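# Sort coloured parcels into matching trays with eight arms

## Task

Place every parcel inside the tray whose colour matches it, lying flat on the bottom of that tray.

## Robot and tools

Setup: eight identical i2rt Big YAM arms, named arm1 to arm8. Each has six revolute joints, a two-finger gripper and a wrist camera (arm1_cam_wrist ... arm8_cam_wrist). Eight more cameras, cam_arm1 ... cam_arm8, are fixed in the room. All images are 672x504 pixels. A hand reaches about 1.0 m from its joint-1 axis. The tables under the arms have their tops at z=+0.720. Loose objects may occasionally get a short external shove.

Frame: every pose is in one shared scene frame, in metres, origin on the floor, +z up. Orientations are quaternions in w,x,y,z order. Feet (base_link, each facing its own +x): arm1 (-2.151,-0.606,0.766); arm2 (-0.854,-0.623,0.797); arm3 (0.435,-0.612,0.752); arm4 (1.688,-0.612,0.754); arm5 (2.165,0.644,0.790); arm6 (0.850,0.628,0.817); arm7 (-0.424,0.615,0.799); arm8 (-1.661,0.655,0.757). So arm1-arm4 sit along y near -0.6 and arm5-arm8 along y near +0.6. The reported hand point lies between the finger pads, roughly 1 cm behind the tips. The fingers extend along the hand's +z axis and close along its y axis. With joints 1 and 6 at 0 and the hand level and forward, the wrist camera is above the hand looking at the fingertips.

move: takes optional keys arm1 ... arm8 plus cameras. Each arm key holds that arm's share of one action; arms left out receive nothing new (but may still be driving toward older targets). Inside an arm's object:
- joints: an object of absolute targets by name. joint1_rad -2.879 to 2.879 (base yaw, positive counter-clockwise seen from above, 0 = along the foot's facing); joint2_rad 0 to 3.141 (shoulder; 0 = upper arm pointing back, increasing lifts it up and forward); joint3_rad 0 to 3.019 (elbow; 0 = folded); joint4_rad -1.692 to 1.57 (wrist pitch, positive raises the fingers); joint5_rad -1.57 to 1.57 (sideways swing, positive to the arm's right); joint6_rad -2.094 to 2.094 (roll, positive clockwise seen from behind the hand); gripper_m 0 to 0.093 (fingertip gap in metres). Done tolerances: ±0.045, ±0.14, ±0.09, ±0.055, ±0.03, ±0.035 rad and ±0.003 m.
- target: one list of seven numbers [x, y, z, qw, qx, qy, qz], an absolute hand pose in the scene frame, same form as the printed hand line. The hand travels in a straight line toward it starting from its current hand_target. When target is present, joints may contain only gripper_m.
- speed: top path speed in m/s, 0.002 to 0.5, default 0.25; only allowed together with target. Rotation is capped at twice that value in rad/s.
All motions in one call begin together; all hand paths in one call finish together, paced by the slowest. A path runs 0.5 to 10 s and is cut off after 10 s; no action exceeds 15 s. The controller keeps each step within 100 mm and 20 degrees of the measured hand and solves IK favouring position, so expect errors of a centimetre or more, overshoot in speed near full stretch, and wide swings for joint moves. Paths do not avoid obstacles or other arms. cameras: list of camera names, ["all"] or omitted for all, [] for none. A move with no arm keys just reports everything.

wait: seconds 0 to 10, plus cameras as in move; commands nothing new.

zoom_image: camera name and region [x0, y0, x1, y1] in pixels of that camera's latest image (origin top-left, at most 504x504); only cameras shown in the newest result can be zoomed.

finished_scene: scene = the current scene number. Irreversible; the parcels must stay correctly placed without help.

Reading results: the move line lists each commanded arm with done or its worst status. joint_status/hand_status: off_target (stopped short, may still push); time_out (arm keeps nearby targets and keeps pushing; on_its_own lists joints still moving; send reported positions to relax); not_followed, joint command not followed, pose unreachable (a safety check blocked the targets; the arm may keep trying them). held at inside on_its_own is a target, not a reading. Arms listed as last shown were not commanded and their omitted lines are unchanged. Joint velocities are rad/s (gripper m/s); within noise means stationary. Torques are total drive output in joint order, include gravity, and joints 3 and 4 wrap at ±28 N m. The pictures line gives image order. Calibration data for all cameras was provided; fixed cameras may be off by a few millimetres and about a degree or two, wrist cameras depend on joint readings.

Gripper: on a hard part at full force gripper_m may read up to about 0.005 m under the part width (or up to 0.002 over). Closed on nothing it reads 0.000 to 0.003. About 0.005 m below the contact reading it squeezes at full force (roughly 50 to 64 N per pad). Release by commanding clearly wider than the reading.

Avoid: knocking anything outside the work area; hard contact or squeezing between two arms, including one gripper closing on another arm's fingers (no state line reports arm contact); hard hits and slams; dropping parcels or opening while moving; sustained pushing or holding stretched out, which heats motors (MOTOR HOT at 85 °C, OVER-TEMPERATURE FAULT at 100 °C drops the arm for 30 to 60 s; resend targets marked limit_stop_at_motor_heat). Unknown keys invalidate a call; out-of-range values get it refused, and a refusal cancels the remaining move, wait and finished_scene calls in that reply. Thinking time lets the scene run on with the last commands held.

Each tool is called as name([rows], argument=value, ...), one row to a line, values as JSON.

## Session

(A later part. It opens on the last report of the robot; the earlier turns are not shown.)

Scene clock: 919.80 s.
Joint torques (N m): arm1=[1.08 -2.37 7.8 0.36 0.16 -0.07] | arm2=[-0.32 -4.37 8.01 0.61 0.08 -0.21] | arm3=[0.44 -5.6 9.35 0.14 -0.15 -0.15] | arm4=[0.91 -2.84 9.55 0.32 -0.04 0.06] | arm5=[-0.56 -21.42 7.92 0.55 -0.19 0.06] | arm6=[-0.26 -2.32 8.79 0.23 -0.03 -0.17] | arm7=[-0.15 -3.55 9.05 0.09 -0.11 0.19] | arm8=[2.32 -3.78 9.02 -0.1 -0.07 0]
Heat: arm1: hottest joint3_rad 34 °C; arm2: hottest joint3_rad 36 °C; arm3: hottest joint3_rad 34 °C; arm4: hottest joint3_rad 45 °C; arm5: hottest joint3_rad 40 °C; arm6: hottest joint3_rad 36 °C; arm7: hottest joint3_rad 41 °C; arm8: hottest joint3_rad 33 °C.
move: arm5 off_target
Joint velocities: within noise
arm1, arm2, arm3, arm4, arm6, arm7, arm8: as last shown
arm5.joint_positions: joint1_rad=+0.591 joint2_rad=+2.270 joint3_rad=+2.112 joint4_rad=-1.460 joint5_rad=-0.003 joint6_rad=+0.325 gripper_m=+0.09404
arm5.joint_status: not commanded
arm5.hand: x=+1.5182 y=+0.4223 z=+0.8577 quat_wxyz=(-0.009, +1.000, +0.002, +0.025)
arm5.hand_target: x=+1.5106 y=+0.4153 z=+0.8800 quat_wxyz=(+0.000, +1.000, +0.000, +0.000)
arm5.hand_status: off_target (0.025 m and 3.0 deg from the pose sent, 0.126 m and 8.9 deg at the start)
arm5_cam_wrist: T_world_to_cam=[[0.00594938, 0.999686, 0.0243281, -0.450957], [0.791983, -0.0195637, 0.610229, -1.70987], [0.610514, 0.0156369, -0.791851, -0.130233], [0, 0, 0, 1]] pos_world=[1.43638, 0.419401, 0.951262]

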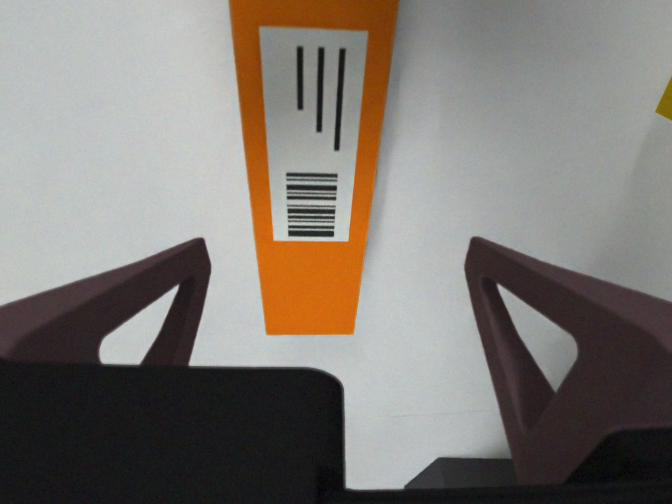

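move(arm5={"target":[1.508,0.402,0.83,0,0.9997,-0.026,0]}, cameras=["arm5_cam_wrist"])

Scene clock: 927.43 s.
Joint torques (N m): arm1=[0.56 -1.9 7.8 0.29 0.13 -0.06] | arm2=[-0.32 -4.42 8.01 0.61 0.08 -0.21] | arm3=[0.44 -5.54 9.39 0.17 -0.15 -0.16] | arm4=[0.85 -2.84 9.55 0.32 -0.04 0.07] | arm5=[-0.32 -20.01 6.95 0.84 -0.12 0.08] | arm6=[-0.26 -2.37 8.8 0.24 -0.03 -0.17] | arm7=[-0.38 -3.66 9.09 0.17 -0.13 0.17] | arm8=[2.49 -3.84 9.05 -0.1 -0.06 0.02]
Heat: arm1: hottest joint3_rad 34 °C; arm2: hottest joint3_rad 36 °C; arm3: hottest joint3_rad 34 °C; arm4: hottest joint3_rad 45 °C; arm5: hottest joint3_rad 40 °C; arm6: hottest joint3_rad 36 °C; arm7: hottest joint3_rad 41 °C; arm8: hottest joint3_rad 33 °C.
move: arm5 done
Joint velocities: within noise
arm1, arm2, arm3, arm4, arm6, arm7, arm8: as last shown
arm5.joint_positions: joint1_rad=+0.610 joint2_rad=+2.298 joint3_rad=+2.084 joint4_rad=-1.370 joint5_rad=-0.004 joint6_rad=+0.394 gripper_m=+0.09404
arm5.joint_status: not commanded
arm5.hand: x=+1.5123 y=+0.4063 z=+0.8273 quat_wxyz=(-0.004, +1.000, -0.022, +0.009)
arm5.hand_target: x=+1.5081 y=+0.4020 z=+0.8300 quat_wxyz=(+0.000, +1.000, -0.026, +0.000)
arm5.hand_status: done (0.007 m and 1.2 deg from the pose sent, 0.036 m and 4.4 deg at the start)
arm5_cam_wrist: T_world_to_cam=[[0.0558683, 0.998342, 0.0138566, -0.500453], [0.809186, -0.0534042, 0.585121, -1.67843], [0.584891, -0.0214771, -0.810828, -0.0809347], [0, 0, 0, 1]] pos_world=[1.43346, 0.40825, 0.923398]

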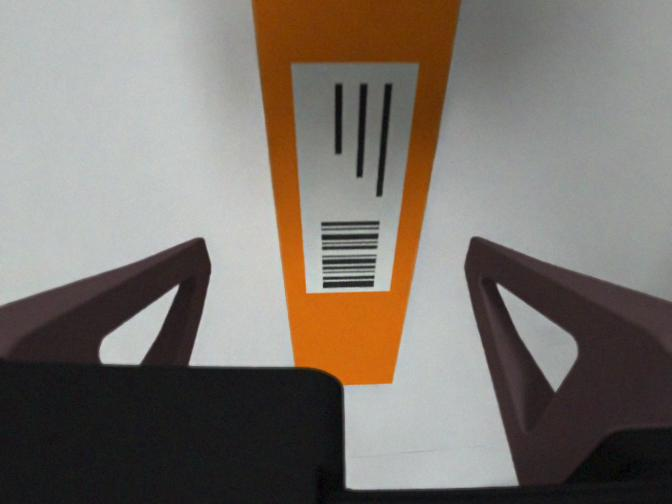

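move(arm5={"target":[1.508,0.402,0.757,0,0.9997,-0.026,0],"speed":0.12}, cameras=["arm5_cam_wrist","cam_arm5"])

Scene clock: 954.67 s.
Joint torques (N m): arm1=[1.03 -2.02 7.87 0.36 0.16 -0.06] | arm2=[-0.32 -4.42 7.99 0.62 0.08 -0.21] | arm3=[0.56 -5.71 9.39 0.18 -0.15 -0.16] | arm4=[0.91 -2.78 9.54 0.32 -0.04 0.07] | arm5=[0.03 -21.13 6.84 0.98 -0.06 0.09] | arm6=[-0.21 -2.37 8.8 0.24 -0.03 -0.17] | arm7=[-0.15 -3.66 9.13 0.14 -0.11 0.2] | arm8=[2.55 -3.6 9.06 -0.08 -0.07 0.03]
Heat: arm1: hottest joint3_rad 34 °C; arm2: hottest joint3_rad 36 °C; arm3: hottest joint3_rad 34 °C; arm4: hottest joint3_rad 45 °C; arm5: hottest joint3_rad 39 °C; arm6: hottest joint3_rad 36 °C; arm7: hottest joint3_rad 41 °C; arm8: hottest joint3_rad 33 °C.
move: arm5 done
Joint velocities: within noise
arm1, arm2, arm3, arm4, arm6, arm7, arm8: as last shown
arm5.joint_positions: joint1_rad=+0.610 joint2_rad=+2.369 joint3_rad=+2.007 joint4_rad=-1.228 joint5_rad=-0.005 joint6_rad=+0.395 gripper_m=+0.09403
arm5.joint_status: not commanded
arm5.hand: x=+1.5137 y=+0.4070 z=+0.7514 quat_wxyz=(-0.004, +1.000, -0.023, +0.011)
arm5.hand_target: x=+1.5081 y=+0.4020 z=+0.7571 quat_wxyz=(+0.000, +1.000, -0.026, +0.000)
arm5.hand_status: done (0.009 m and 1.4 deg from the pose sent, 0.071 m and 1.2 deg at the start)
arm5_cam_wrist: T_world_to_cam=[[0.0574538, 0.998239, 0.0147649, -0.503253], [0.806135, -0.0551114, 0.58916, -1.6329], [0.588936, -0.021947, -0.807881, -0.151477], [0, 0, 0, 1]] pos_world=[1.43446, 0.409051, 0.847093]

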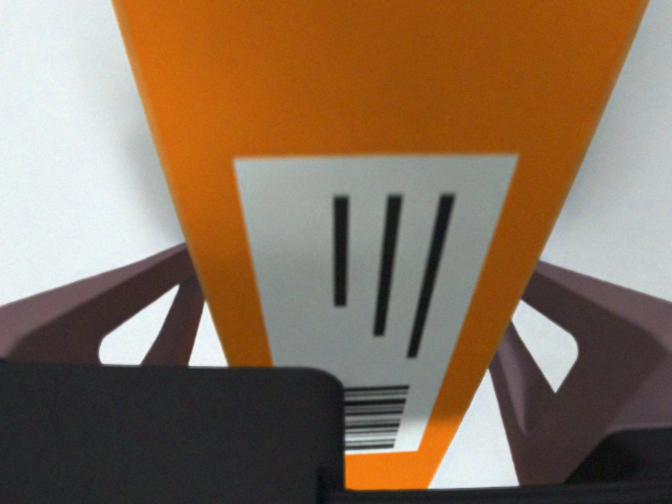

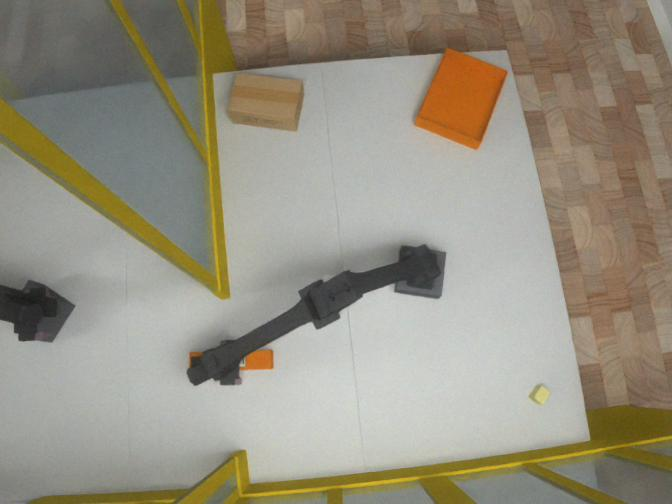

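move(arm5={"joints":{"gripper_m":0.052}}, cameras=[])

move(arm5={"target":[1.508,0.402,0.89,0,0.9997,-0.026,0],"speed":0.2}, cameras=[])

move(arm5={"joints":{"joint2_rad":1.2,"joint3_rad":1.25,"joint4_rad":-1.62}}, cameras=[])

move(arm5={"joints":{"joint1_rad":-1.684,"joint6_rad":0.13}}, cameras=[])

move(arm5={"target":[2.418,1.287,0.92,0,-0.4924,0.8704,0],"speed":0.3}, cameras=["arm5_cam_wrist","cam_arm5"])

zoom_image(camera="cam_arm5", region=[380, 10, 560, 190])

Scene clock: 991.33 s.
Joint torques (N m): arm1=[0.73 -2.55 7.8 0.24 0.16 -0.07] | arm2=[-0.32 -4.37 8.01 0.61 0.08 -0.21] | arm3=[0.32 -5.66 9.42 0.18 -0.16 -0.15] | arm4=[0.91 -2.78 9.54 0.32 -0.04 0.07] | arm5=[-1.2 -20.89 6.84 0.75 -0.07 0.01] | arm6=[-0.21 -2.37 8.79 0.24 -0.03 -0.17] | arm7=[-0.21 -3.49 9.09 0.13 -0.11 0.19] | arm8=[2.43 -3.72 9.06 -0.03 -0.06 0.01]
Heat: arm1: hottest joint3_rad 34 °C; arm2: hottest joint3_rad 36 °C; arm3: hottest joint3_rad 34 °C; arm4: hottest joint3_rad 45 °C; arm5: hottest joint3_rad 38 °C; arm6: hottest joint3_rad 36 °C; arm7: hottest joint3_rad 41 °C; arm8: hottest joint3_rad 33 °C.
move: arm5 off_target
Joint velocities: within noise
arm1, arm2, arm3, arm4, arm6, arm7, arm8: as last shown
arm5.joint_positions: joint1_rad=+0.610 joint2_rad=+2.369 joint3_rad=+2.007 joint4_rad=-1.228 joint5_rad=-0.005 joint6_rad=+0.395 gripper_m=+0.05866
arm5.joint_status: gripper_m off_target (ended at +0.05868, target +0.05200)
arm5.hand: x=+1.5138 y=+0.4067 z=+0.7514 quat_wxyz=(-0.004, +1.000, -0.023, +0.011)
arm5.hand_target: x=+1.5081 y=+0.4019 z=+0.7571 quat_wxyz=(+0.000, +1.000, -0.026, +0.000)
arm5.hand_status: not commanded

Scene clock: 992.90 s.
Joint torques (N m): arm1=[0.56 -2.37 7.82 0.36 0.17 -0.07] | arm2=[-0.32 -4.37 8.01 0.62 0.09 -0.21] | arm3=[0.62 -5.71 9.4 0.17 -0.15 -0.15] | arm4=[0.91 -2.78 9.54 0.32 -0.04 0.06] | arm5=[0.03 -21.19 9.85 -0.13 -0.12 0.06] | arm6=[-0.26 -2.43 8.77 0.23 -0.02 -0.17] | arm7=[-0.21 -3.6 9.1 0.1 -0.13 0.19] | arm8=[2.43 -3.49 9.06 -0.06 -0.07 0.01]
Heat: arm1: hottest joint3_rad 34 °C; arm2: hottest joint3_rad 36 °C; arm3: hottest joint3_rad 34 °C; arm4: hottest joint3_rad 45 °C; arm5: hottest joint3_rad 38 °C; arm6: hottest joint3_rad 36 °C; arm7: hottest joint3_rad 41 °C; arm8: hottest joint3_rad 33 °C.
move: arm5 off_target
Joint velocities: within noise
arm1, arm2, arm3, arm4, arm6, arm7, arm8: as last shown
arm5.joint_positions: joint1_rad=+0.610 joint2_rad=+2.268 joint3_rad=+2.137 joint4_rad=-1.478 joint5_rad=-0.005 joint6_rad=+0.395 gripper_m=+0.05866
arm5.joint_status: not commanded
arm5.hand: x=+1.5197 y=+0.4083 z=+0.8682 quat_wxyz=(-0.008, +0.999, -0.023, +0.021)
arm5.hand_target: x=+1.5090 y=+0.4023 z=+0.8901 quat_wxyz=(+0.000, +1.000, -0.026, +0.000)
arm5.hand_status: off_target (0.026 m and 2.5 deg from the pose sent, 0.139 m and 1.5 deg at the start)

Scene clock: 994.57 s.
Joint torques (N m): arm1=[0.73 -2.32 7.86 0.36 0.13 -0.08] | arm2=[-0.32 -4.37 7.99 0.61 0.08 -0.21] | arm3=[0.44 -5.6 9.4 0.17 -0.15 -0.15] | arm4=[0.91 -2.78 9.54 0.32 -0.04 0.06] | arm5=[-1.03 -6.89 7.23 0.1 -0.11 0.03] | arm6=[-0.26 -2.37 8.79 0.25 -0.02 -0.17] | arm7=[-0.15 -3.66 9.1 0.12 -0.13 0.19] | arm8=[2.43 -4.01 9.03 -0.09 -0.06 -0.01]
Heat: arm1: hottest joint3_rad 34 °C; arm2: hottest joint3_rad 36 °C; arm3: hottest joint3_rad 34 °C; arm4: hottest joint3_rad 45 °C; arm5: hottest joint3_rad 38 °C; arm6: hottest joint3_rad 36 °C; arm7: hottest joint3_rad 41 °C; arm8: hottest joint3_rad 33 °C.
move: arm5 done
Joint velocities: within noise
arm1.joint_positions: joint1_rad=-1.564 joint2_rad=+0.899 joint3_rad=+1.112 joint4_rad=-1.613 joint5_rad=+0.006 joint6_rad=+0.220 gripper_m=+0.07989
arm1.joint_status: not commanded
arm1.hand: x=-2.2568 y=-0.8350 z=+1.0757 quat_wxyz=(-0.057, -0.890, -0.448, +0.068)
arm1.hand_target: x=-2.2573 y=-0.8310 z=+1.0701 quat_wxyz=(-0.050, -0.890, -0.448, +0.062)
arm1.hand_status: not commanded
arm2.joint_positions: joint1_rad=-1.382 joint2_rad=+0.902 joint3_rad=+1.104 joint4_rad=-1.616 joint5_rad=+0.001 joint6_rad=+0.885 gripper_m=+0.09192
arm2.joint_status: not commanded
arm2.hand: x=-0.7385 y=-0.3982 z=+1.1009 quat_wxyz=(-0.043, +0.106, -0.991, -0.066)
arm2.hand_target: x=-0.7379 y=-0.4010 z=+1.0998 quat_wxyz=(-0.042, +0.110, -0.991, -0.063)
arm2.hand_status: not commanded
arm3.joint_positions: joint1_rad=-0.014 joint2_rad=+0.909 joint3_rad=+1.099 joint4_rad=-1.614 joint5_rad=-0.002 joint6_rad=+0.287 gripper_m=+0.08998
arm3.joint_status: not commanded
arm3.hand: x=+0.2279 y=-0.4652 z=+1.0512 quat_wxyz=(-0.015, +0.896, -0.438, -0.071)
arm3.hand_target: x=+0.2280 y=-0.4698 z=+1.0536 quat_wxyz=(-0.014, +0.901, -0.428, -0.073)
arm3.hand_status: not commanded
arm4.joint_positions: joint1_rad=+1.827 joint2_rad=+0.906 joint3_rad=+1.110 joint4_rad=-1.615 joint5_rad=+0.011 joint6_rad=-0.435 gripper_m=+0.09190
arm4.joint_status: not commanded
arm4.hand: x=+1.4538 y=-0.5158 z=+1.0609 quat_wxyz=(-0.032, +0.996, +0.035, -0.078)
arm4.hand_target: x=+1.4568 y=-0.5192 z=+1.0577 quat_wxyz=(-0.030, +0.996, +0.039, -0.073)
arm4.hand_status: not commanded
arm5.joint_positions: joint1_rad=+0.610 joint2_rad=+1.213 joint3_rad=+1.242 joint4_rad=-1.615 joint5_rad=-0.005 joint6_rad=+0.395 gripper_m=+0.05866
arm5.joint_status: all done
arm5.hand: x=+1.8529 y=+0.5288 z=+1.0628 quat_wxyz=(-0.004, +1.000, -0.023, +0.010)
arm5.hand_target: x=+1.8544 y=+0.5284 z=+1.0699 quat_wxyz=(-0.001, +1.000, -0.026, +0.002)
arm5.hand_status: not commanded
arm6.joint_positions: joint1_rad=+0.303 joint2_rad=+0.906 joint3_rad=+1.098 joint4_rad=-1.615 joint5_rad=+0.001 joint6_rad=-0.301 gripper_m=+0.08987
arm6.joint_status: not commanded
arm6.hand: x=+1.0906 y=+0.5495 z=+1.1171 quat_wxyz=(-0.070, -0.007, -0.997, +0.023)
arm6.hand_target: x=+1.0893 y=+0.5514 z=+1.1193 quat_wxyz=(-0.072, +0.000, -0.997, +0.023)
arm6.hand_status: not commanded
arm7.joint_positions: joint1_rad=+2.182 joint2_rad=+0.901 joint3_rad=+1.112 joint4_rad=-1.613 joint5_rad=+0.002 joint6_rad=+0.139 gripper_m=+0.07994
arm7.joint_status: not commanded
arm7.hand: x=-0.4155 y=+0.8687 z=+1.1072 quat_wxyz=(-0.058, +0.643, -0.761, -0.064)
arm7.hand_target: x=-0.4162 y=+0.8648 z=+1.1021 quat_wxyz=(-0.051, +0.641, -0.764, -0.058)
arm7.hand_status: not commanded
arm8.joint_positions: joint1_rad=+0.362 joint2_rad=+0.910 joint3_rad=+1.107 joint4_rad=-1.616 joint5_rad=+0.001 joint6_rad=+1.062 gripper_m=+0.09193
arm8.joint_status: not commanded
arm8.hand: x=-1.7232 y=+0.4084 z=+1.0606 quat_wxyz=(-0.071, -0.988, -0.132, +0.029)
arm8.hand_target: x=-1.7205 y=+0.4117 z=+1.0599 quat_wxyz=(-0.071, -0.988, -0.132, +0.027)
arm8.hand_status: not commanded

Scene clock: 996.77 s.
Joint torques (N m): arm1=[0.85 -2.08 7.75 0.34 0.16 -0.05] | arm2=[-0.32 -4.42 8.01 0.61 0.08 -0.21] | arm3=[0.56 -5.77 9.4 0.17 -0.15 -0.14] | arm4=[0.91 -2.78 9.54 0.32 -0.04 0.06] | arm5=[-0.97 -6.71 7.25 0.35 -0.15 -0.16] | arm6=[-0.15 -2.37 8.79 0.24 -0.03 -0.17] | arm7=[-0.26 -3.49 9.09 0.09 -0.11 0.19] | arm8=[2.26 -3.66 9.03 -0.17 -0.08 0.02]
Heat: arm1: hottest joint3_rad 34 °C; arm2: hottest joint3_rad 36 °C; arm3: hottest joint3_rad 34 °C; arm4: hottest joint3_rad 45 °C; arm5: hottest joint3_rad 38 °C; arm6: hottest joint3_rad 36 °C; arm7: hottest joint3_rad 41 °C; arm8: hottest joint3_rad 33 °C.
move: arm5 done
Joint velocities: within noise
arm1, arm2, arm3, arm4, arm6, arm7, arm8: as last shown
arm5.joint_positions: joint1_rad=-1.679 joint2_rad=+1.213 joint3_rad=+1.242 joint4_rad=-1.615 joint5_rad=-0.004 joint6_rad=+0.140 gripper_m=+0.05866
arm5.joint_status: all done
arm5.hand: x=+2.2828 y=+0.9511 z=+1.0669 quat_wxyz=(+0.004, +0.506, -0.862, +0.001)
arm5.hand_target: x=+2.2838 y=+0.9493 z=+1.0741 quat_wxyz=(-0.002, +0.508, -0.861, -0.004)
arm5.hand_status: not commanded

Scene clock: 999.27 s.
Joint torques (N m): arm1=[0.91 -2.43 7.88 0.38 0.17 -0.05] | arm2=[-0.32 -4.37 8.01 0.62 0.08 -0.21] | arm3=[0.56 -5.71 9.39 0.16 -0.15 -0.16] | arm4=[0.85 -2.84 9.55 0.32 -0.04 0.07] | arm5=[-1.2 -19.84 10.25 -0.29 -0.04 0.03] | arm6=[-0.26 -2.37 8.81 0.23 -0.03 -0.17] | arm7=[-0.38 -3.43 9.07 0.13 -0.11 0.19] | arm8=[2.26 -3.66 9.03 -0.09 -0.06 0.01]
Heat: arm1: hottest joint3_rad 34 °C; arm2: hottest joint3_rad 36 °C; arm3: hottest joint3_rad 34 °C; arm4: hottest joint3_rad 45 °C; arm5: hottest joint3_rad 39 °C; arm6: hottest joint3_rad 36 °C; arm7: hottest joint3_rad 41 °C; arm8: hottest joint3_rad 33 °C.
move: arm5 off_target
Joint velocities: within noise
arm1, arm2, arm3, arm4, arm6, arm7, arm8: as last shown
arm5.joint_positions: joint1_rad=-1.679 joint2_rad=+2.243 joint3_rad=+2.153 joint4_rad=-1.530 joint5_rad=-0.003 joint6_rad=+0.155 gripper_m=+0.05866
arm5.joint_status: not commanded
arm5.hand: x=+2.4092 y=+1.2767 z=+0.8998 quat_wxyz=(+0.017, +0.499, -0.866, +0.013)
arm5.hand_target: x=+2.4176 y=+1.2860 z=+0.9202 quat_wxyz=(+0.000, +0.493, -0.870, +0.000)
arm5.hand_status: off_target (0.024 m and 2.6 deg from the pose sent, 0.391 m and 1.9 deg at the start)
arm5_cam_wrist: T_world_to_cam=[[0.859987, -0.510201, 0.0107947, -1.42912], [-0.411973, -0.681621, 0.604707, 1.32627], [-0.301164, -0.524488, -0.796375, 2.23583], [0, 0, 0, 1]] pos_world=[2.44876, 1.34754, 0.993978]

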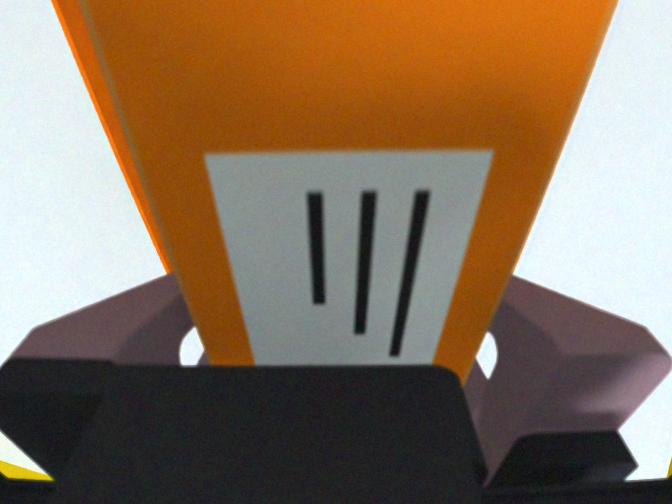

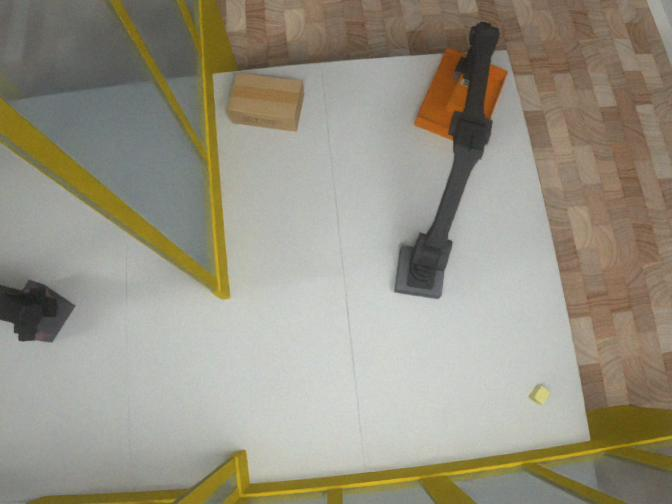

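Scaled by 2.800.

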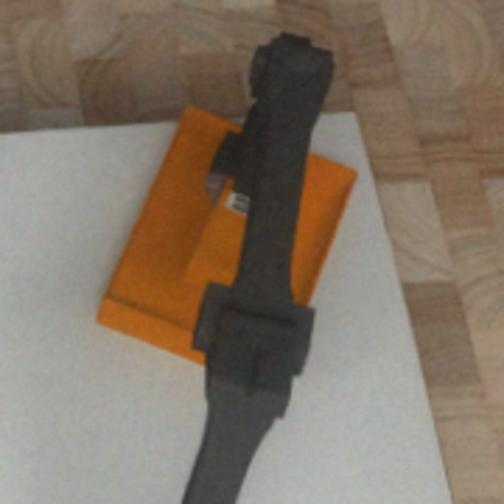

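move(arm5={"target":[2.430,1.308,0.87,0,-0.4924,0.8704,0],"speed":0.15}, cameras=["arm5_cam_wrist","cam_arm5"])

zoom_image(camera="cam_arm5", region=[400, 30, 520, 150])

Scene clock: 1028.73 s.
Joint torques (N m): arm1=[0.73 -2.08 7.72 0.38 0.17 -0.03] | arm2=[-0.32 -4.37 8.01 0.62 0.08 -0.21] | arm3=[0.56 -5.66 9.36 0.17 -0.16 -0.15] | arm4=[0.91 -2.84 9.54 0.32 -0.04 0.06] | arm5=[-1.44 -22.59 9.92 0.55 -0.05 0.01] | arm6=[-0.21 -2.43 8.8 0.24 -0.03 -0.17] | arm7=[-0.26 -3.72 9.14 0.1 -0.11 0.2] | arm8=[2.49 -3.66 8.96 -0.14 -0.08 0.03]
Heat: arm1: hottest joint3_rad 34 °C; arm2: hottest joint3_rad 36 °C; arm3: hottest joint3_rad 34 °C; arm4: hottest joint3_rad 45 °C; arm5: hottest joint3_rad 43 °C; arm6: hottest joint3_rad 36 °C; arm7: hottest joint3_rad 41 °C; arm8: hottest joint3_rad 33 °C.
move: arm5 off_target
Joint velocities: within noise
arm1, arm2, arm3, arm4, arm6, arm7, arm8: as last shown
arm5.joint_positions: joint1_rad=-1.683 joint2_rad=+2.358 joint3_rad=+2.205 joint4_rad=-1.501 joint5_rad=-0.003 joint6_rad=+0.156 gripper_m=+0.05866
arm5.joint_status: not commanded
arm5.hand: x=+2.4179 y=+1.2909 z=+0.8413 quat_wxyz=(+0.030, +0.497, -0.867, +0.023)
arm5.hand_target: x=+2.4294 y=+1.3063 z=+0.8707 quat_wxyz=(+0.000, +0.492, -0.870, +0.000)
arm5.hand_status: off_target (0.036 m and 4.4 deg from the pose sent, 0.048 m and 2.6 deg at the start)
arm5_cam_wrist: T_world_to_cam=[[0.857793, -0.513733, 0.016432, -1.4236], [-0.407343, -0.659959, 0.63129, 1.31336], [-0.31347, -0.548209, -0.775373, 2.2421], [0, 0, 0, 1]] pos_world=[2.45897, 1.36455, 0.932743]

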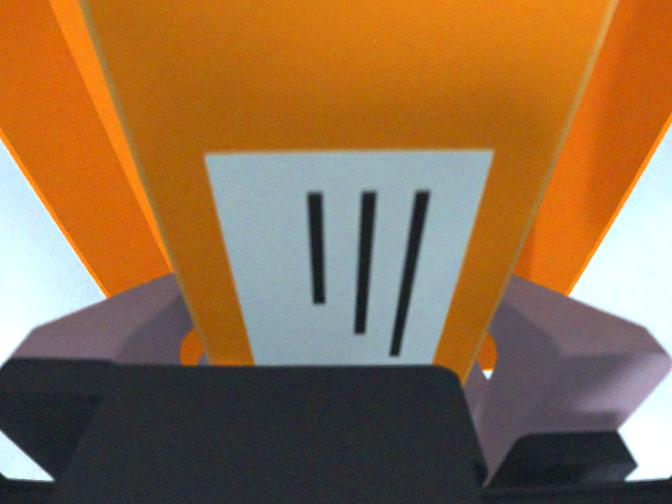

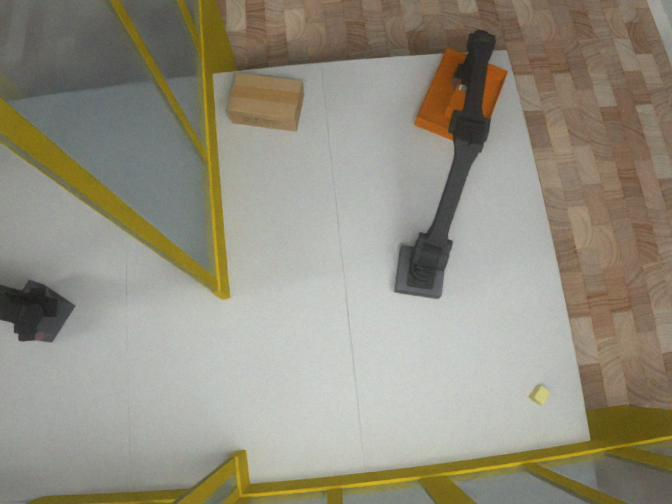

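Scaled by 4.200.

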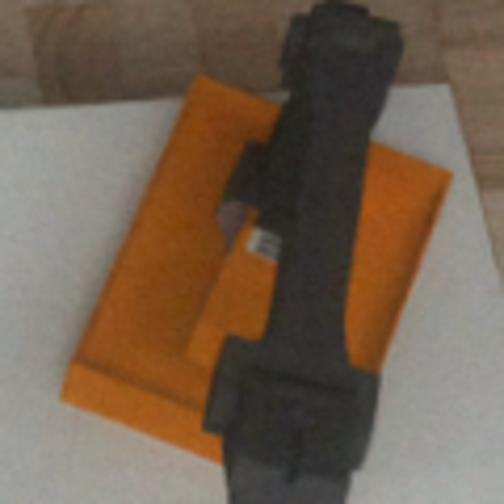

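move(arm5={"target":[2.434,1.316,0.80,0,-0.4924,0.8704,0],"speed":0.12}, cameras=[])

move(arm5={"target":[2.434,1.316,0.775,0,-0.4924,0.8704,0],"speed":0.08}, cameras=["arm5_cam_wrist","cam_arm5"])

zoom_image(camera="cam_arm5", region=[400, 30, 520, 150])

Scene clock: 1041.13 s.
Joint torques (N m): arm1=[0.62 -2.2 7.82 0.32 0.18 -0.05] | arm2=[-0.32 -4.37 7.99 0.61 0.08 -0.21] | arm3=[0.44 -5.71 9.4 0.14 -0.15 -0.16] | arm4=[0.85 -2.84 9.54 0.32 -0.04 0.07] | arm5=[-1.26 -21.6 7.32 0.7 -0.04 -0.03] | arm6=[-0.26 -2.37 8.79 0.23 -0.02 -0.17] | arm7=[-0.32 -3.55 9.09 0.08 -0.11 0.19] | arm8=[2.32 -3.55 9.05 -0.14 -0.06 0.01]
Heat: arm1: hottest joint3_rad 34 °C; arm2: hottest joint3_rad 36 °C; arm3: hottest joint3_rad 34 °C; arm4: hottest joint3_rad 45 °C; arm5: hottest joint3_rad 42 °C; arm6: hottest joint3_rad 36 °C; arm7: hottest joint3_rad 41 °C; arm8: hottest joint3_rad 33 °C.
move: arm5 off_target
Joint velocities: within noise
arm1, arm2, arm3, arm4, arm6, arm7, arm8: as last shown
arm5.joint_positions: joint1_rad=-1.683 joint2_rad=+2.433 joint3_rad=+2.205 joint4_rad=-1.383 joint5_rad=-0.003 joint6_rad=+0.156 gripper_m=+0.05866
arm5.joint_status: not commanded
arm5.hand: x=+2.4258 y=+1.3103 z=+0.7888 quat_wxyz=(+0.014, +0.497, -0.867, +0.010)
arm5.hand_target: x=+2.4339 y=+1.3157 z=+0.8001 quat_wxyz=(+0.000, +0.492, -0.870, +0.000)
arm5.hand_status: off_target (0.015 m and 2.0 deg from the pose sent, 0.051 m and 4.5 deg at the start)

Scene clock: 1042.23 s.
Joint torques (N m): arm1=[0.97 -2.55 7.76 0.34 0.17 -0.06] | arm2=[-0.32 -4.37 8.01 0.61 0.08 -0.21] | arm3=[0.5 -5.71 9.4 0.14 -0.14 -0.16] | arm4=[0.85 -2.78 9.54 0.32 -0.04 0.07] | arm5=[-1.9 -20.95 7.01 0.81 0.01 -0.01] | arm6=[-0.26 -2.37 8.8 0.21 -0.03 -0.17] | arm7=[-0.32 -3.66 9.11 0.12 -0.11 0.19] | arm8=[2.32 -3.55 9.01 -0.03 -0.07 0.02]
Heat: arm1: hottest joint3_rad 34 °C; arm2: hottest joint3_rad 36 °C; arm3: hottest joint3_rad 34 °C; arm4: hottest joint3_rad 45 °C; arm5: hottest joint3_rad 42 °C; arm6: hottest joint3_rad 36 °C; arm7: hottest joint3_rad 41 °C; arm8: hottest joint3_rad 33 °C.
move: arm5 done
Joint velocities: within noise
arm1, arm2, arm3, arm4, arm6, arm7, arm8: as last shown
arm5.joint_positions: joint1_rad=-1.683 joint2_rad=+2.443 joint3_rad=+2.183 joint4_rad=-1.336 joint5_rad=-0.003 joint6_rad=+0.156 gripper_m=+0.05866
arm5.joint_status: not commanded
arm5.hand: x=+2.4269 y=+1.3131 z=+0.7734 quat_wxyz=(+0.008, +0.497, -0.867, +0.005)
arm5.hand_target: x=+2.4340 y=+1.3159 z=+0.7751 quat_wxyz=(+0.000, +0.492, -0.870, +0.000)
arm5.hand_status: done (0.008 m and 1.2 deg from the pose sent, 0.017 m and 2.0 deg at the start)
arm5_cam_wrist: T_world_to_cam=[[0.857387, -0.514627, 0.00678232, -1.40924], [-0.420666, -0.693131, 0.585329, 1.4861], [-0.296525, -0.504707, -0.810768, 2.13353], [0, 0, 0, 1]] pos_world=[2.46606, 1.38163, 0.869503]

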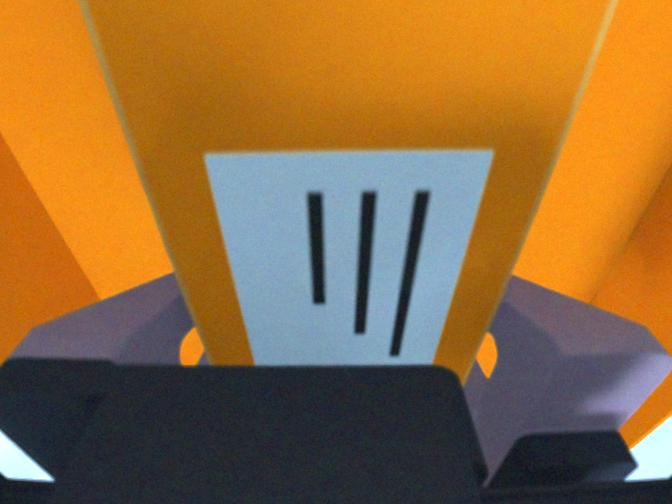

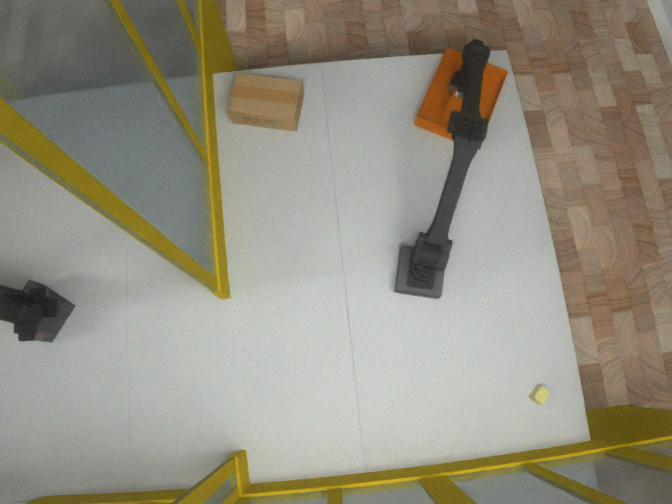

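Scaled by 4.200.

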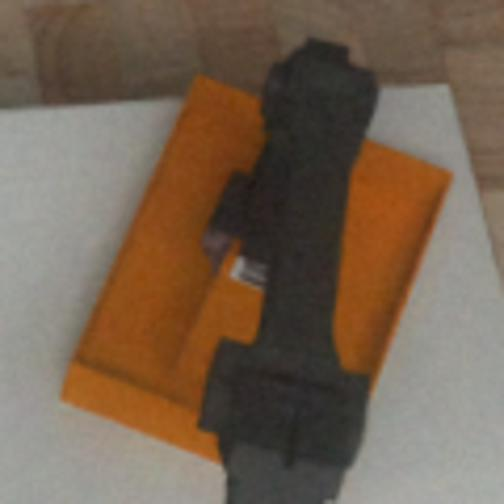

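move(arm5={"target":[2.441,1.328,0.772,0,-0.4924,0.8704,0],"speed":0.08}, cameras=[])

move(arm5={"target":[2.442,1.330,0.757,0,-0.4924,0.8704,0],"speed":0.06}, cameras=["arm5_cam_wrist","cam_arm5"])

zoom_image(camera="cam_arm5", region=[400, 30, 520, 150])

Scene clock: 1050.43 s.
Joint torques (N m): arm1=[0.91 -2.26 7.8 0.38 0.15 -0.05] | arm2=[-0.32 -4.37 8.01 0.61 0.08 -0.21] | arm3=[0.44 -5.66 9.39 0.16 -0.14 -0.16] | arm4=[0.91 -2.84 9.54 0.32 -0.04 0.07] | arm5=[-1.61 -21.42 9.78 -0.29 -0.16 -0.05] | arm6=[-0.21 -2.37 8.8 0.24 -0.03 -0.17] | arm7=[-0.21 -3.43 9.09 0.12 -0.12 0.18] | arm8=[2.49 -3.78 9.01 -0.08 -0.08 0.01]
Heat: arm1: hottest joint3_rad 34 °C; arm2: hottest joint3_rad 36 °C; arm3: hottest joint3_rad 34 °C; arm4: hottest joint3_rad 45 °C; arm5: hottest joint3_rad 41 °C; arm6: hottest joint3_rad 36 °C; arm7: hottest joint3_rad 41 °C; arm8: hottest joint3_rad 33 °C.
move: arm5 off_target
Joint velocities: within noise
arm1, arm2, arm3, arm4, arm6, arm7, arm8: as last shown
arm5.joint_positions: joint1_rad=-1.687 joint2_rad=+2.490 joint3_rad=+2.230 joint4_rad=-1.350 joint5_rad=+0.000 joint6_rad=+0.156 gripper_m=+0.05866
arm5.joint_status: not commanded
arm5.hand: x=+2.4314 y=+1.3170 z=+0.7578 quat_wxyz=(+0.012, +0.496, -0.868, +0.010)
arm5.hand_target: x=+2.4406 y=+1.3272 z=+0.7721 quat_wxyz=(+0.000, +0.492, -0.870, +0.000)
arm5.hand_status: off_target (0.020 m and 1.9 deg from the pose sent, 0.020 m and 1.2 deg at the start)

Scene clock: 1051.40 s.
Joint torques (N m): arm1=[0.91 -2.2 7.82 0.4 0.18 -0.05] | arm2=[-0.32 -4.37 8.02 0.61 0.08 -0.21] | arm3=[0.5 -5.66 9.4 0.17 -0.15 -0.16] | arm4=[0.91 -2.78 9.54 0.32 -0.04 0.07] | arm5=[-1.32 -20.48 9.21 0.46 -0.17 -0.05] | arm6=[-0.21 -2.37 8.79 0.23 -0.03 -0.17] | arm7=[-0.15 -3.55 9.09 0.12 -0.13 0.18] | arm8=[2.32 -3.78 9.02 -0.12 -0.07 0]
Heat: arm1: hottest joint3_rad 34 °C; arm2: hottest joint3_rad 36 °C; arm3: hottest joint3_rad 34 °C; arm4: hottest joint3_rad 45 °C; arm5: hottest joint3_rad 41 °C; arm6: hottest joint3_rad 36 °C; arm7: hottest joint3_rad 41 °C; arm8: hottest joint3_rad 33 °C.
move: arm5 off_target
Joint velocities: within noise
arm1, arm2, arm3, arm4, arm6, arm7, arm8: as last shown
arm5.joint_positions: joint1_rad=-1.687 joint2_rad=+2.498 joint3_rad=+2.241 joint4_rad=-1.350 joint5_rad=+0.000 joint6_rad=+0.156 gripper_m=+0.05866
arm5.joint_status: not commanded
arm5.hand: x=+2.4323 y=+1.3193 z=+0.7562 quat_wxyz=(+0.011, +0.496, -0.868, +0.010)
arm5.hand_target: x=+2.4417 y=+1.3294 z=+0.7572 quat_wxyz=(+0.000, +0.492, -0.870, +0.000)
arm5.hand_status: off_target (0.014 m and 1.7 deg from the pose sent, 0.017 m and 1.9 deg at the start)
arm5_cam_wrist: T_world_to_cam=[[0.855846, -0.517101, 0.0115737, -1.40719], [-0.421985, -0.685131, 0.593738, 1.48895], [-0.299093, -0.513032, -0.804575, 2.13684], [0, 0, 0, 1]] pos_world=[2.47177, 1.38874, 0.85149]

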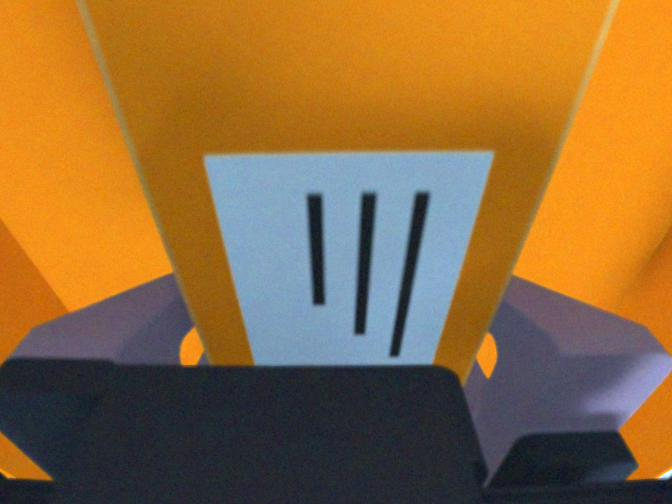

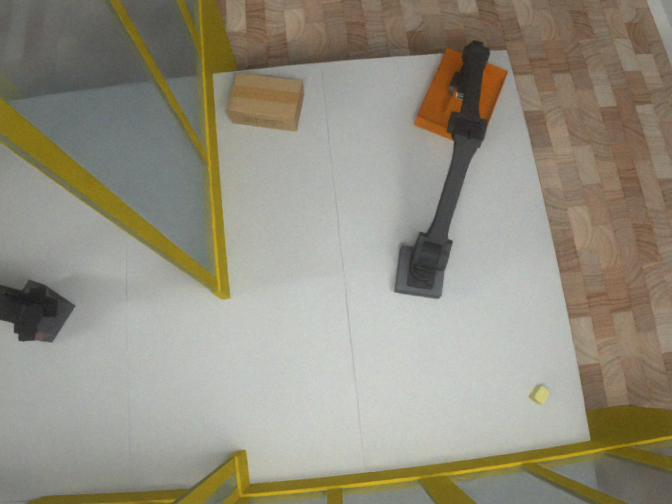

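Scaled by 4.200.

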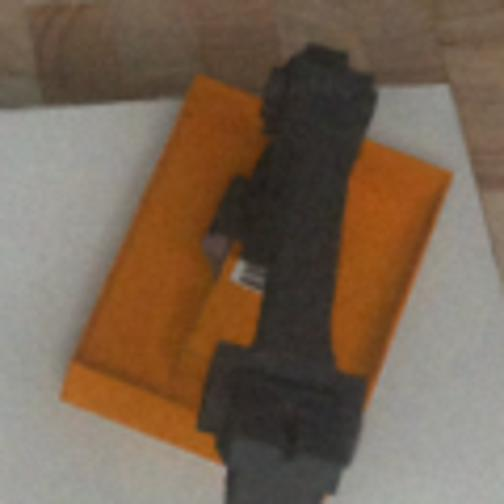

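move(arm5={"target":[2.446,1.335,0.749,0,-0.4924,0.8704,0],"speed":0.06}, cameras=[])

move(arm5={"joints":{"gripper_m":0.08}}, cameras=[])

move(arm5={"target":[2.436,1.325,0.87,0,-0.4924,0.8704,0],"speed":0.12}, cameras=["arm5_cam_wrist"])

move(arm5={"joints":{"joint2_rad":0.9,"joint3_rad":1.1,"joint4_rad":-1.62}}, cameras=["cam_arm1","cam_arm3","cam_arm5","cam_arm7"])

zoom_image(camera="cam_arm5", region=[400, 30, 520, 150])

Scene clock: 1060.57 s.
Joint torques (N m): arm1=[0.67 -2.37 7.71 0.34 0.17 -0.06] | arm2=[-0.32 -4.37 8.01 0.62 0.09 -0.21] | arm3=[0.44 -5.66 9.42 0.16 -0.15 -0.16] | arm4=[0.91 -2.84 9.54 0.34 -0.04 0.07] | arm5=[-1.38 -19.72 9.43 0.17 -0.14 -0.08] | arm6=[-0.26 -2.37 8.8 0.24 -0.03 -0.17] | arm7=[-0.21 -3.49 9.13 0.16 -0.11 0.2] | arm8=[2.43 -3.78 9.07 -0.13 -0.08 0.02]
Heat: arm1: hottest joint3_rad 34 °C; arm2: hottest joint3_rad 36 °C; arm3: hottest joint3_rad 34 °C; arm4: hottest joint3_rad 45 °C; arm5: hottest joint3_rad 41 °C; arm6: hottest joint3_rad 36 °C; arm7: hottest joint3_rad 41 °C; arm8: hottest joint3_rad 33 °C.
move: arm5 off_target
Joint velocities: within noise
arm1.joint_positions: joint1_rad=-1.564 joint2_rad=+0.899 joint3_rad=+1.112 joint4_rad=-1.613 joint5_rad=+0.006 joint6_rad=+0.220 gripper_m=+0.07989
arm1.joint_status: not commanded
arm1.hand: x=-2.2568 y=-0.8350 z=+1.0757 quat_wxyz=(-0.057, -0.890, -0.448, +0.068)
arm1.hand_target: x=-2.2573 y=-0.8310 z=+1.0701 quat_wxyz=(-0.050, -0.890, -0.448, +0.062)
arm1.hand_status: not commanded
arm2.joint_positions: joint1_rad=-1.382 joint2_rad=+0.902 joint3_rad=+1.104 joint4_rad=-1.616 joint5_rad=+0.001 joint6_rad=+0.885 gripper_m=+0.09192
arm2.joint_status: not commanded
arm2.hand: x=-0.7385 y=-0.3982 z=+1.1009 quat_wxyz=(-0.043, +0.106, -0.991, -0.066)
arm2.hand_target: x=-0.7379 y=-0.4010 z=+1.0998 quat_wxyz=(-0.042, +0.110, -0.991, -0.063)
arm2.hand_status: not commanded
arm3.joint_positions: joint1_rad=-0.014 joint2_rad=+0.909 joint3_rad=+1.099 joint4_rad=-1.614 joint5_rad=-0.002 joint6_rad=+0.287 gripper_m=+0.08998
arm3.joint_status: not commanded
arm3.hand: x=+0.2279 y=-0.4652 z=+1.0512 quat_wxyz=(-0.015, +0.896, -0.438, -0.071)
arm3.hand_target: x=+0.2280 y=-0.4698 z=+1.0536 quat_wxyz=(-0.014, +0.901, -0.428, -0.073)
arm3.hand_status: not commanded
arm4.joint_positions: joint1_rad=+1.827 joint2_rad=+0.906 joint3_rad=+1.110 joint4_rad=-1.615 joint5_rad=+0.011 joint6_rad=-0.435 gripper_m=+0.09190
arm4.joint_status: not commanded
arm4.hand: x=+1.4538 y=-0.5158 z=+1.0609 quat_wxyz=(-0.032, +0.996, +0.035, -0.078)
arm4.hand_target: x=+1.4568 y=-0.5192 z=+1.0577 quat_wxyz=(-0.030, +0.996, +0.039, -0.073)
arm4.hand_status: not commanded
arm5.joint_positions: joint1_rad=-1.688 joint2_rad=+2.520 joint3_rad=+2.282 joint4_rad=-1.353 joint5_rad=+0.000 joint6_rad=+0.156 gripper_m=+0.05866
arm5.joint_status: not commanded
arm5.hand: x=+2.4371 y=+1.3276 z=+0.7554 quat_wxyz=(+0.005, +0.495, -0.869, +0.005)
arm5.hand_target: x=+2.4459 y=+1.3343 z=+0.7492 quat_wxyz=(+0.000, +0.492, -0.870, +0.000)
arm5.hand_status: off_target (0.013 m and 0.8 deg from the pose sent, 0.022 m and 1.7 deg at the start)
arm6.joint_positions: joint1_rad=+0.303 joint2_rad=+0.906 joint3_rad=+1.098 joint4_rad=-1.615 joint5_rad=+0.001 joint6_rad=-0.301 gripper_m=+0.08987
arm6.joint_status: not commanded
arm6.hand: x=+1.0906 y=+0.5495 z=+1.1171 quat_wxyz=(-0.070, -0.007, -0.997, +0.023)
arm6.hand_target: x=+1.0893 y=+0.5514 z=+1.1193 quat_wxyz=(-0.072, +0.000, -0.997, +0.023)
arm6.hand_status: not commanded
arm7.joint_positions: joint1_rad=+2.182 joint2_rad=+0.901 joint3_rad=+1.112 joint4_rad=-1.613 joint5_rad=+0.002 joint6_rad=+0.139 gripper_m=+0.07994
arm7.joint_status: not commanded
arm7.hand: x=-0.4155 y=+0.8687 z=+1.1072 quat_wxyz=(-0.058, +0.643, -0.761, -0.064)
arm7.hand_target: x=-0.4162 y=+0.8648 z=+1.1021 quat_wxyz=(-0.051, +0.641, -0.764, -0.058)
arm7.hand_status: not commanded
arm8.joint_positions: joint1_rad=+0.362 joint2_rad=+0.910 joint3_rad=+1.107 joint4_rad=-1.616 joint5_rad=+0.001 joint6_rad=+1.062 gripper_m=+0.09193
arm8.joint_status: not commanded
arm8.hand: x=-1.7232 y=+0.4084 z=+1.0606 quat_wxyz=(-0.071, -0.988, -0.132, +0.029)
arm8.hand_target: x=-1.7205 y=+0.4117 z=+1.0599 quat_wxyz=(-0.071, -0.988, -0.132, +0.027)
arm8.hand_status: not commanded

Scene clock: 1061.23 s.
Joint torques (N m): arm1=[0.85 -2.32 7.86 0.28 0.14 -0.07] | arm2=[-0.32 -4.37 7.99 0.62 0.08 -0.21] | arm3=[0.56 -5.66 9.4 0.18 -0.16 -0.16] | arm4=[0.91 -2.84 9.55 0.31 -0.04 0.07] | arm5=[-1.03 -19.19 8.92 0.25 -0.04 -0.07] | arm6=[-0.26 -2.37 8.8 0.24 -0.02 -0.17] | arm7=[-0.21 -3.37 9.1 0.1 -0.12 0.19] | arm8=[2.37 -3.78 9.07 -0.09 -0.05 0.03]
Heat: arm1: hottest joint3_rad 34 °C; arm2: hottest joint3_rad 36 °C; arm3: hottest joint3_rad 34 °C; arm4: hottest joint3_rad 45 °C; arm5: hottest joint3_rad 41 °C; arm6: hottest joint3_rad 36 °C; arm7: hottest joint3_rad 41 °C; arm8: hottest joint3_rad 33 °C.
move: arm5 done
Joint velocities: within noise
arm1, arm2, arm3, arm4, arm6, arm7, arm8: as last shown
arm5.joint_positions: joint1_rad=-1.691 joint2_rad=+2.526 joint3_rad=+2.288 joint4_rad=-1.353 joint5_rad=-0.003 joint6_rad=+0.155 gripper_m=+0.07985
arm5.joint_status: all done
arm5.hand: x=+2.4390 y=+1.3279 z=+0.7533 quat_wxyz=(+0.006, +0.494, -0.869, +0.003)
arm5.hand_target: x=+2.4457 y=+1.3344 z=+0.7491 quat_wxyz=(+0.000, +0.492, -0.870, +0.000)
arm5.hand_status: not commanded

Scene clock: 1063.07 s.
Joint torques (N m): arm1=[0.79 -2.32 7.88 0.29 0.18 -0.08] | arm2=[-0.32 -4.37 8.01 0.61 0.08 -0.21] | arm3=[0.5 -5.71 9.37 0.14 -0.16 -0.15] | arm4=[0.85 -2.78 9.54 0.32 -0.04 0.07] | arm5=[-0.44 -22.65 10.09 -0.18 -0.01 0] | arm6=[-0.26 -2.43 8.8 0.23 -0.03 -0.17] | arm7=[-0.26 -3.55 9.06 0.17 -0.12 0.18] | arm8=[2.43 -3.66 9.02 -0.13 -0.06 0.01]
Heat: arm1: hottest joint3_rad 34 °C; arm2: hottest joint3_rad 36 °C; arm3: hottest joint3_rad 34 °C; arm4: hottest joint3_rad 45 °C; arm5: hottest joint3_rad 42 °C; arm6: hottest joint3_rad 36 °C; arm7: hottest joint3_rad 41 °C; arm8: hottest joint3_rad 33 °C.
move: arm5 off_target
Joint velocities: within noise
arm1, arm2, arm3, arm4, arm6, arm7, arm8: as last shown
arm5.joint_positions: joint1_rad=-1.691 joint2_rad=+2.438 joint3_rad=+2.354 joint4_rad=-1.547 joint5_rad=-0.003 joint6_rad=+0.155 gripper_m=+0.07989
arm5.joint_status: not commanded
arm5.hand: x=+2.4327 y=+1.3124 z=+0.8415 quat_wxyz=(+0.021, +0.494, -0.869, +0.016)
arm5.hand_target: x=+2.4354 y=+1.3239 z=+0.8700 quat_wxyz=(+0.000, +0.492, -0.870, +0.000)
arm5.hand_status: off_target (0.031 m and 3.0 deg from the pose sent, 0.117 m and 0.8 deg at the start)
arm5_cam_wrist: T_world_to_cam=[[0.85353, -0.520903, 0.012109, -1.40185], [-0.417855, -0.670426, 0.613128, 1.38803], [-0.311262, -0.528383, -0.789891, 2.23947], [0, 0, 0, 1]] pos_world=[2.47358, 1.38364, 0.934867]

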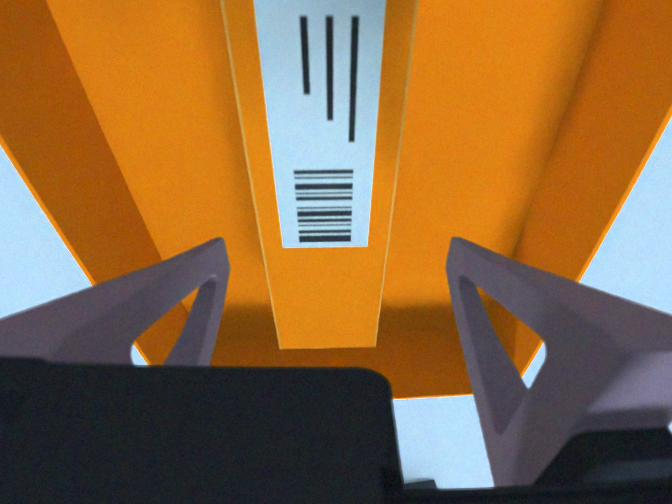

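Scene clock: 1065.03 s.
Joint torques (N m): arm1=[0.67 -2.14 7.83 0.27 0.19 -0.05] | arm2=[-0.32 -4.37 8.01 0.61 0.08 -0.21] | arm3=[0.44 -5.66 9.36 0.16 -0.15 -0.15] | arm4=[0.91 -2.84 9.54 0.32 -0.04 0.07] | arm5=[-0.79 -2.02 7.34 0.31 -0.03 0.02] | arm6=[-0.21 -2.43 8.8 0.25 -0.03 -0.17] | arm7=[-0.15 -3.55 9.14 0.14 -0.12 0.18] | arm8=[2.61 -3.55 8.98 -0.13 -0.06 0.02]
Heat: arm1: hottest joint3_rad 34 °C; arm2: hottest joint3_rad 36 °C; arm3: hottest joint3_rad 34 °C; arm4: hottest joint3_rad 45 °C; arm5: hottest joint3_rad 41 °C; arm6: hottest joint3_rad 36 °C; arm7: hottest joint3_rad 41 °C; arm8: hottest joint3_rad 33 °C.
move: arm5 done
Joint velocities: within noise
arm1, arm2, arm3, arm4, arm6, arm7, arm8: as last shown
arm5.joint_positions: joint1_rad=-1.691 joint2_rad=+0.905 joint3_rad=+1.096 joint4_rad=-1.615 joint5_rad=-0.003 joint6_rad=+0.155 gripper_m=+0.07989
arm5.joint_status: all done
arm5.hand: x=+2.2574 y=+0.8763 z=+1.0917 quat_wxyz=(-0.059, +0.493, -0.867, -0.049)
arm5.hand_target: x=+2.2565 y=+0.8752 z=+1.0944 quat_wxyz=(-0.061, +0.491, -0.868, -0.050)
arm5.hand_status: not commanded

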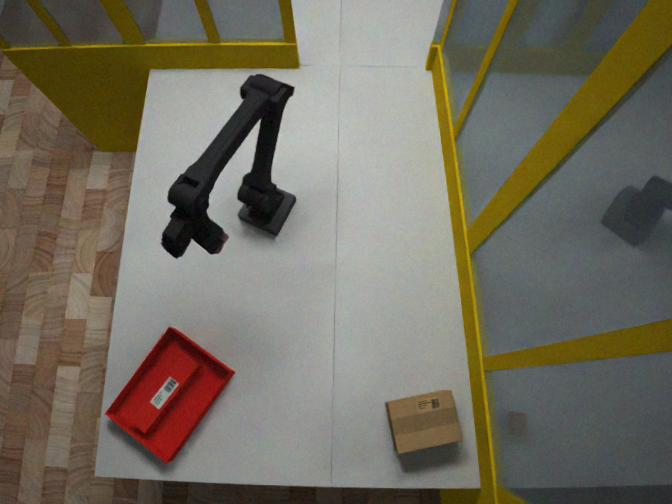

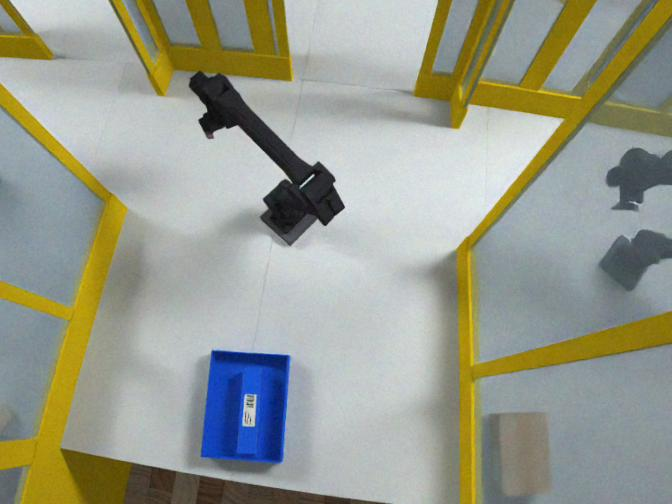

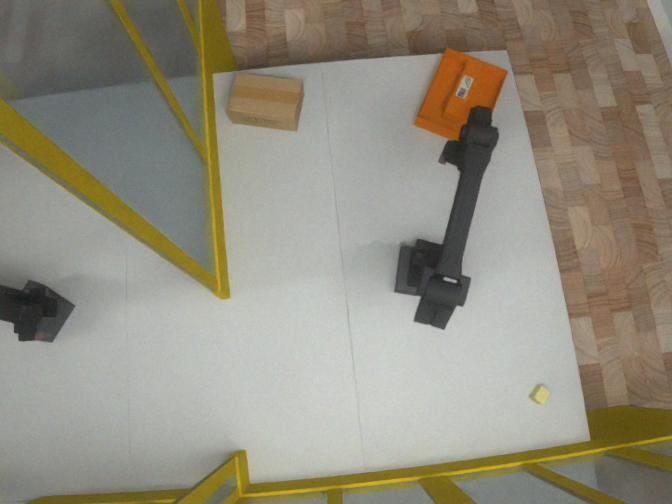

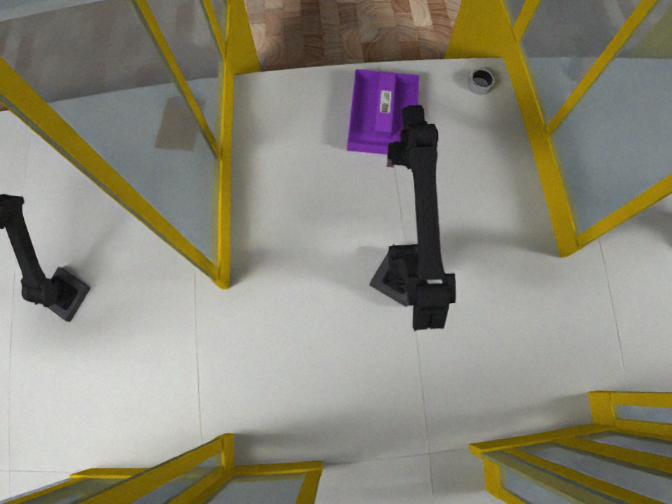

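Scaled by 4.200.

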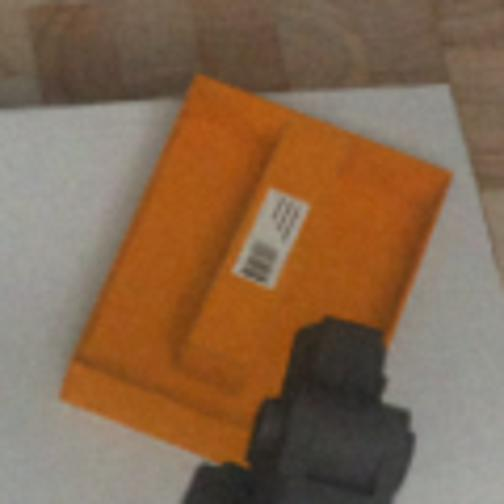

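finished_scene(scene=1)

The scene is finished: the task was done.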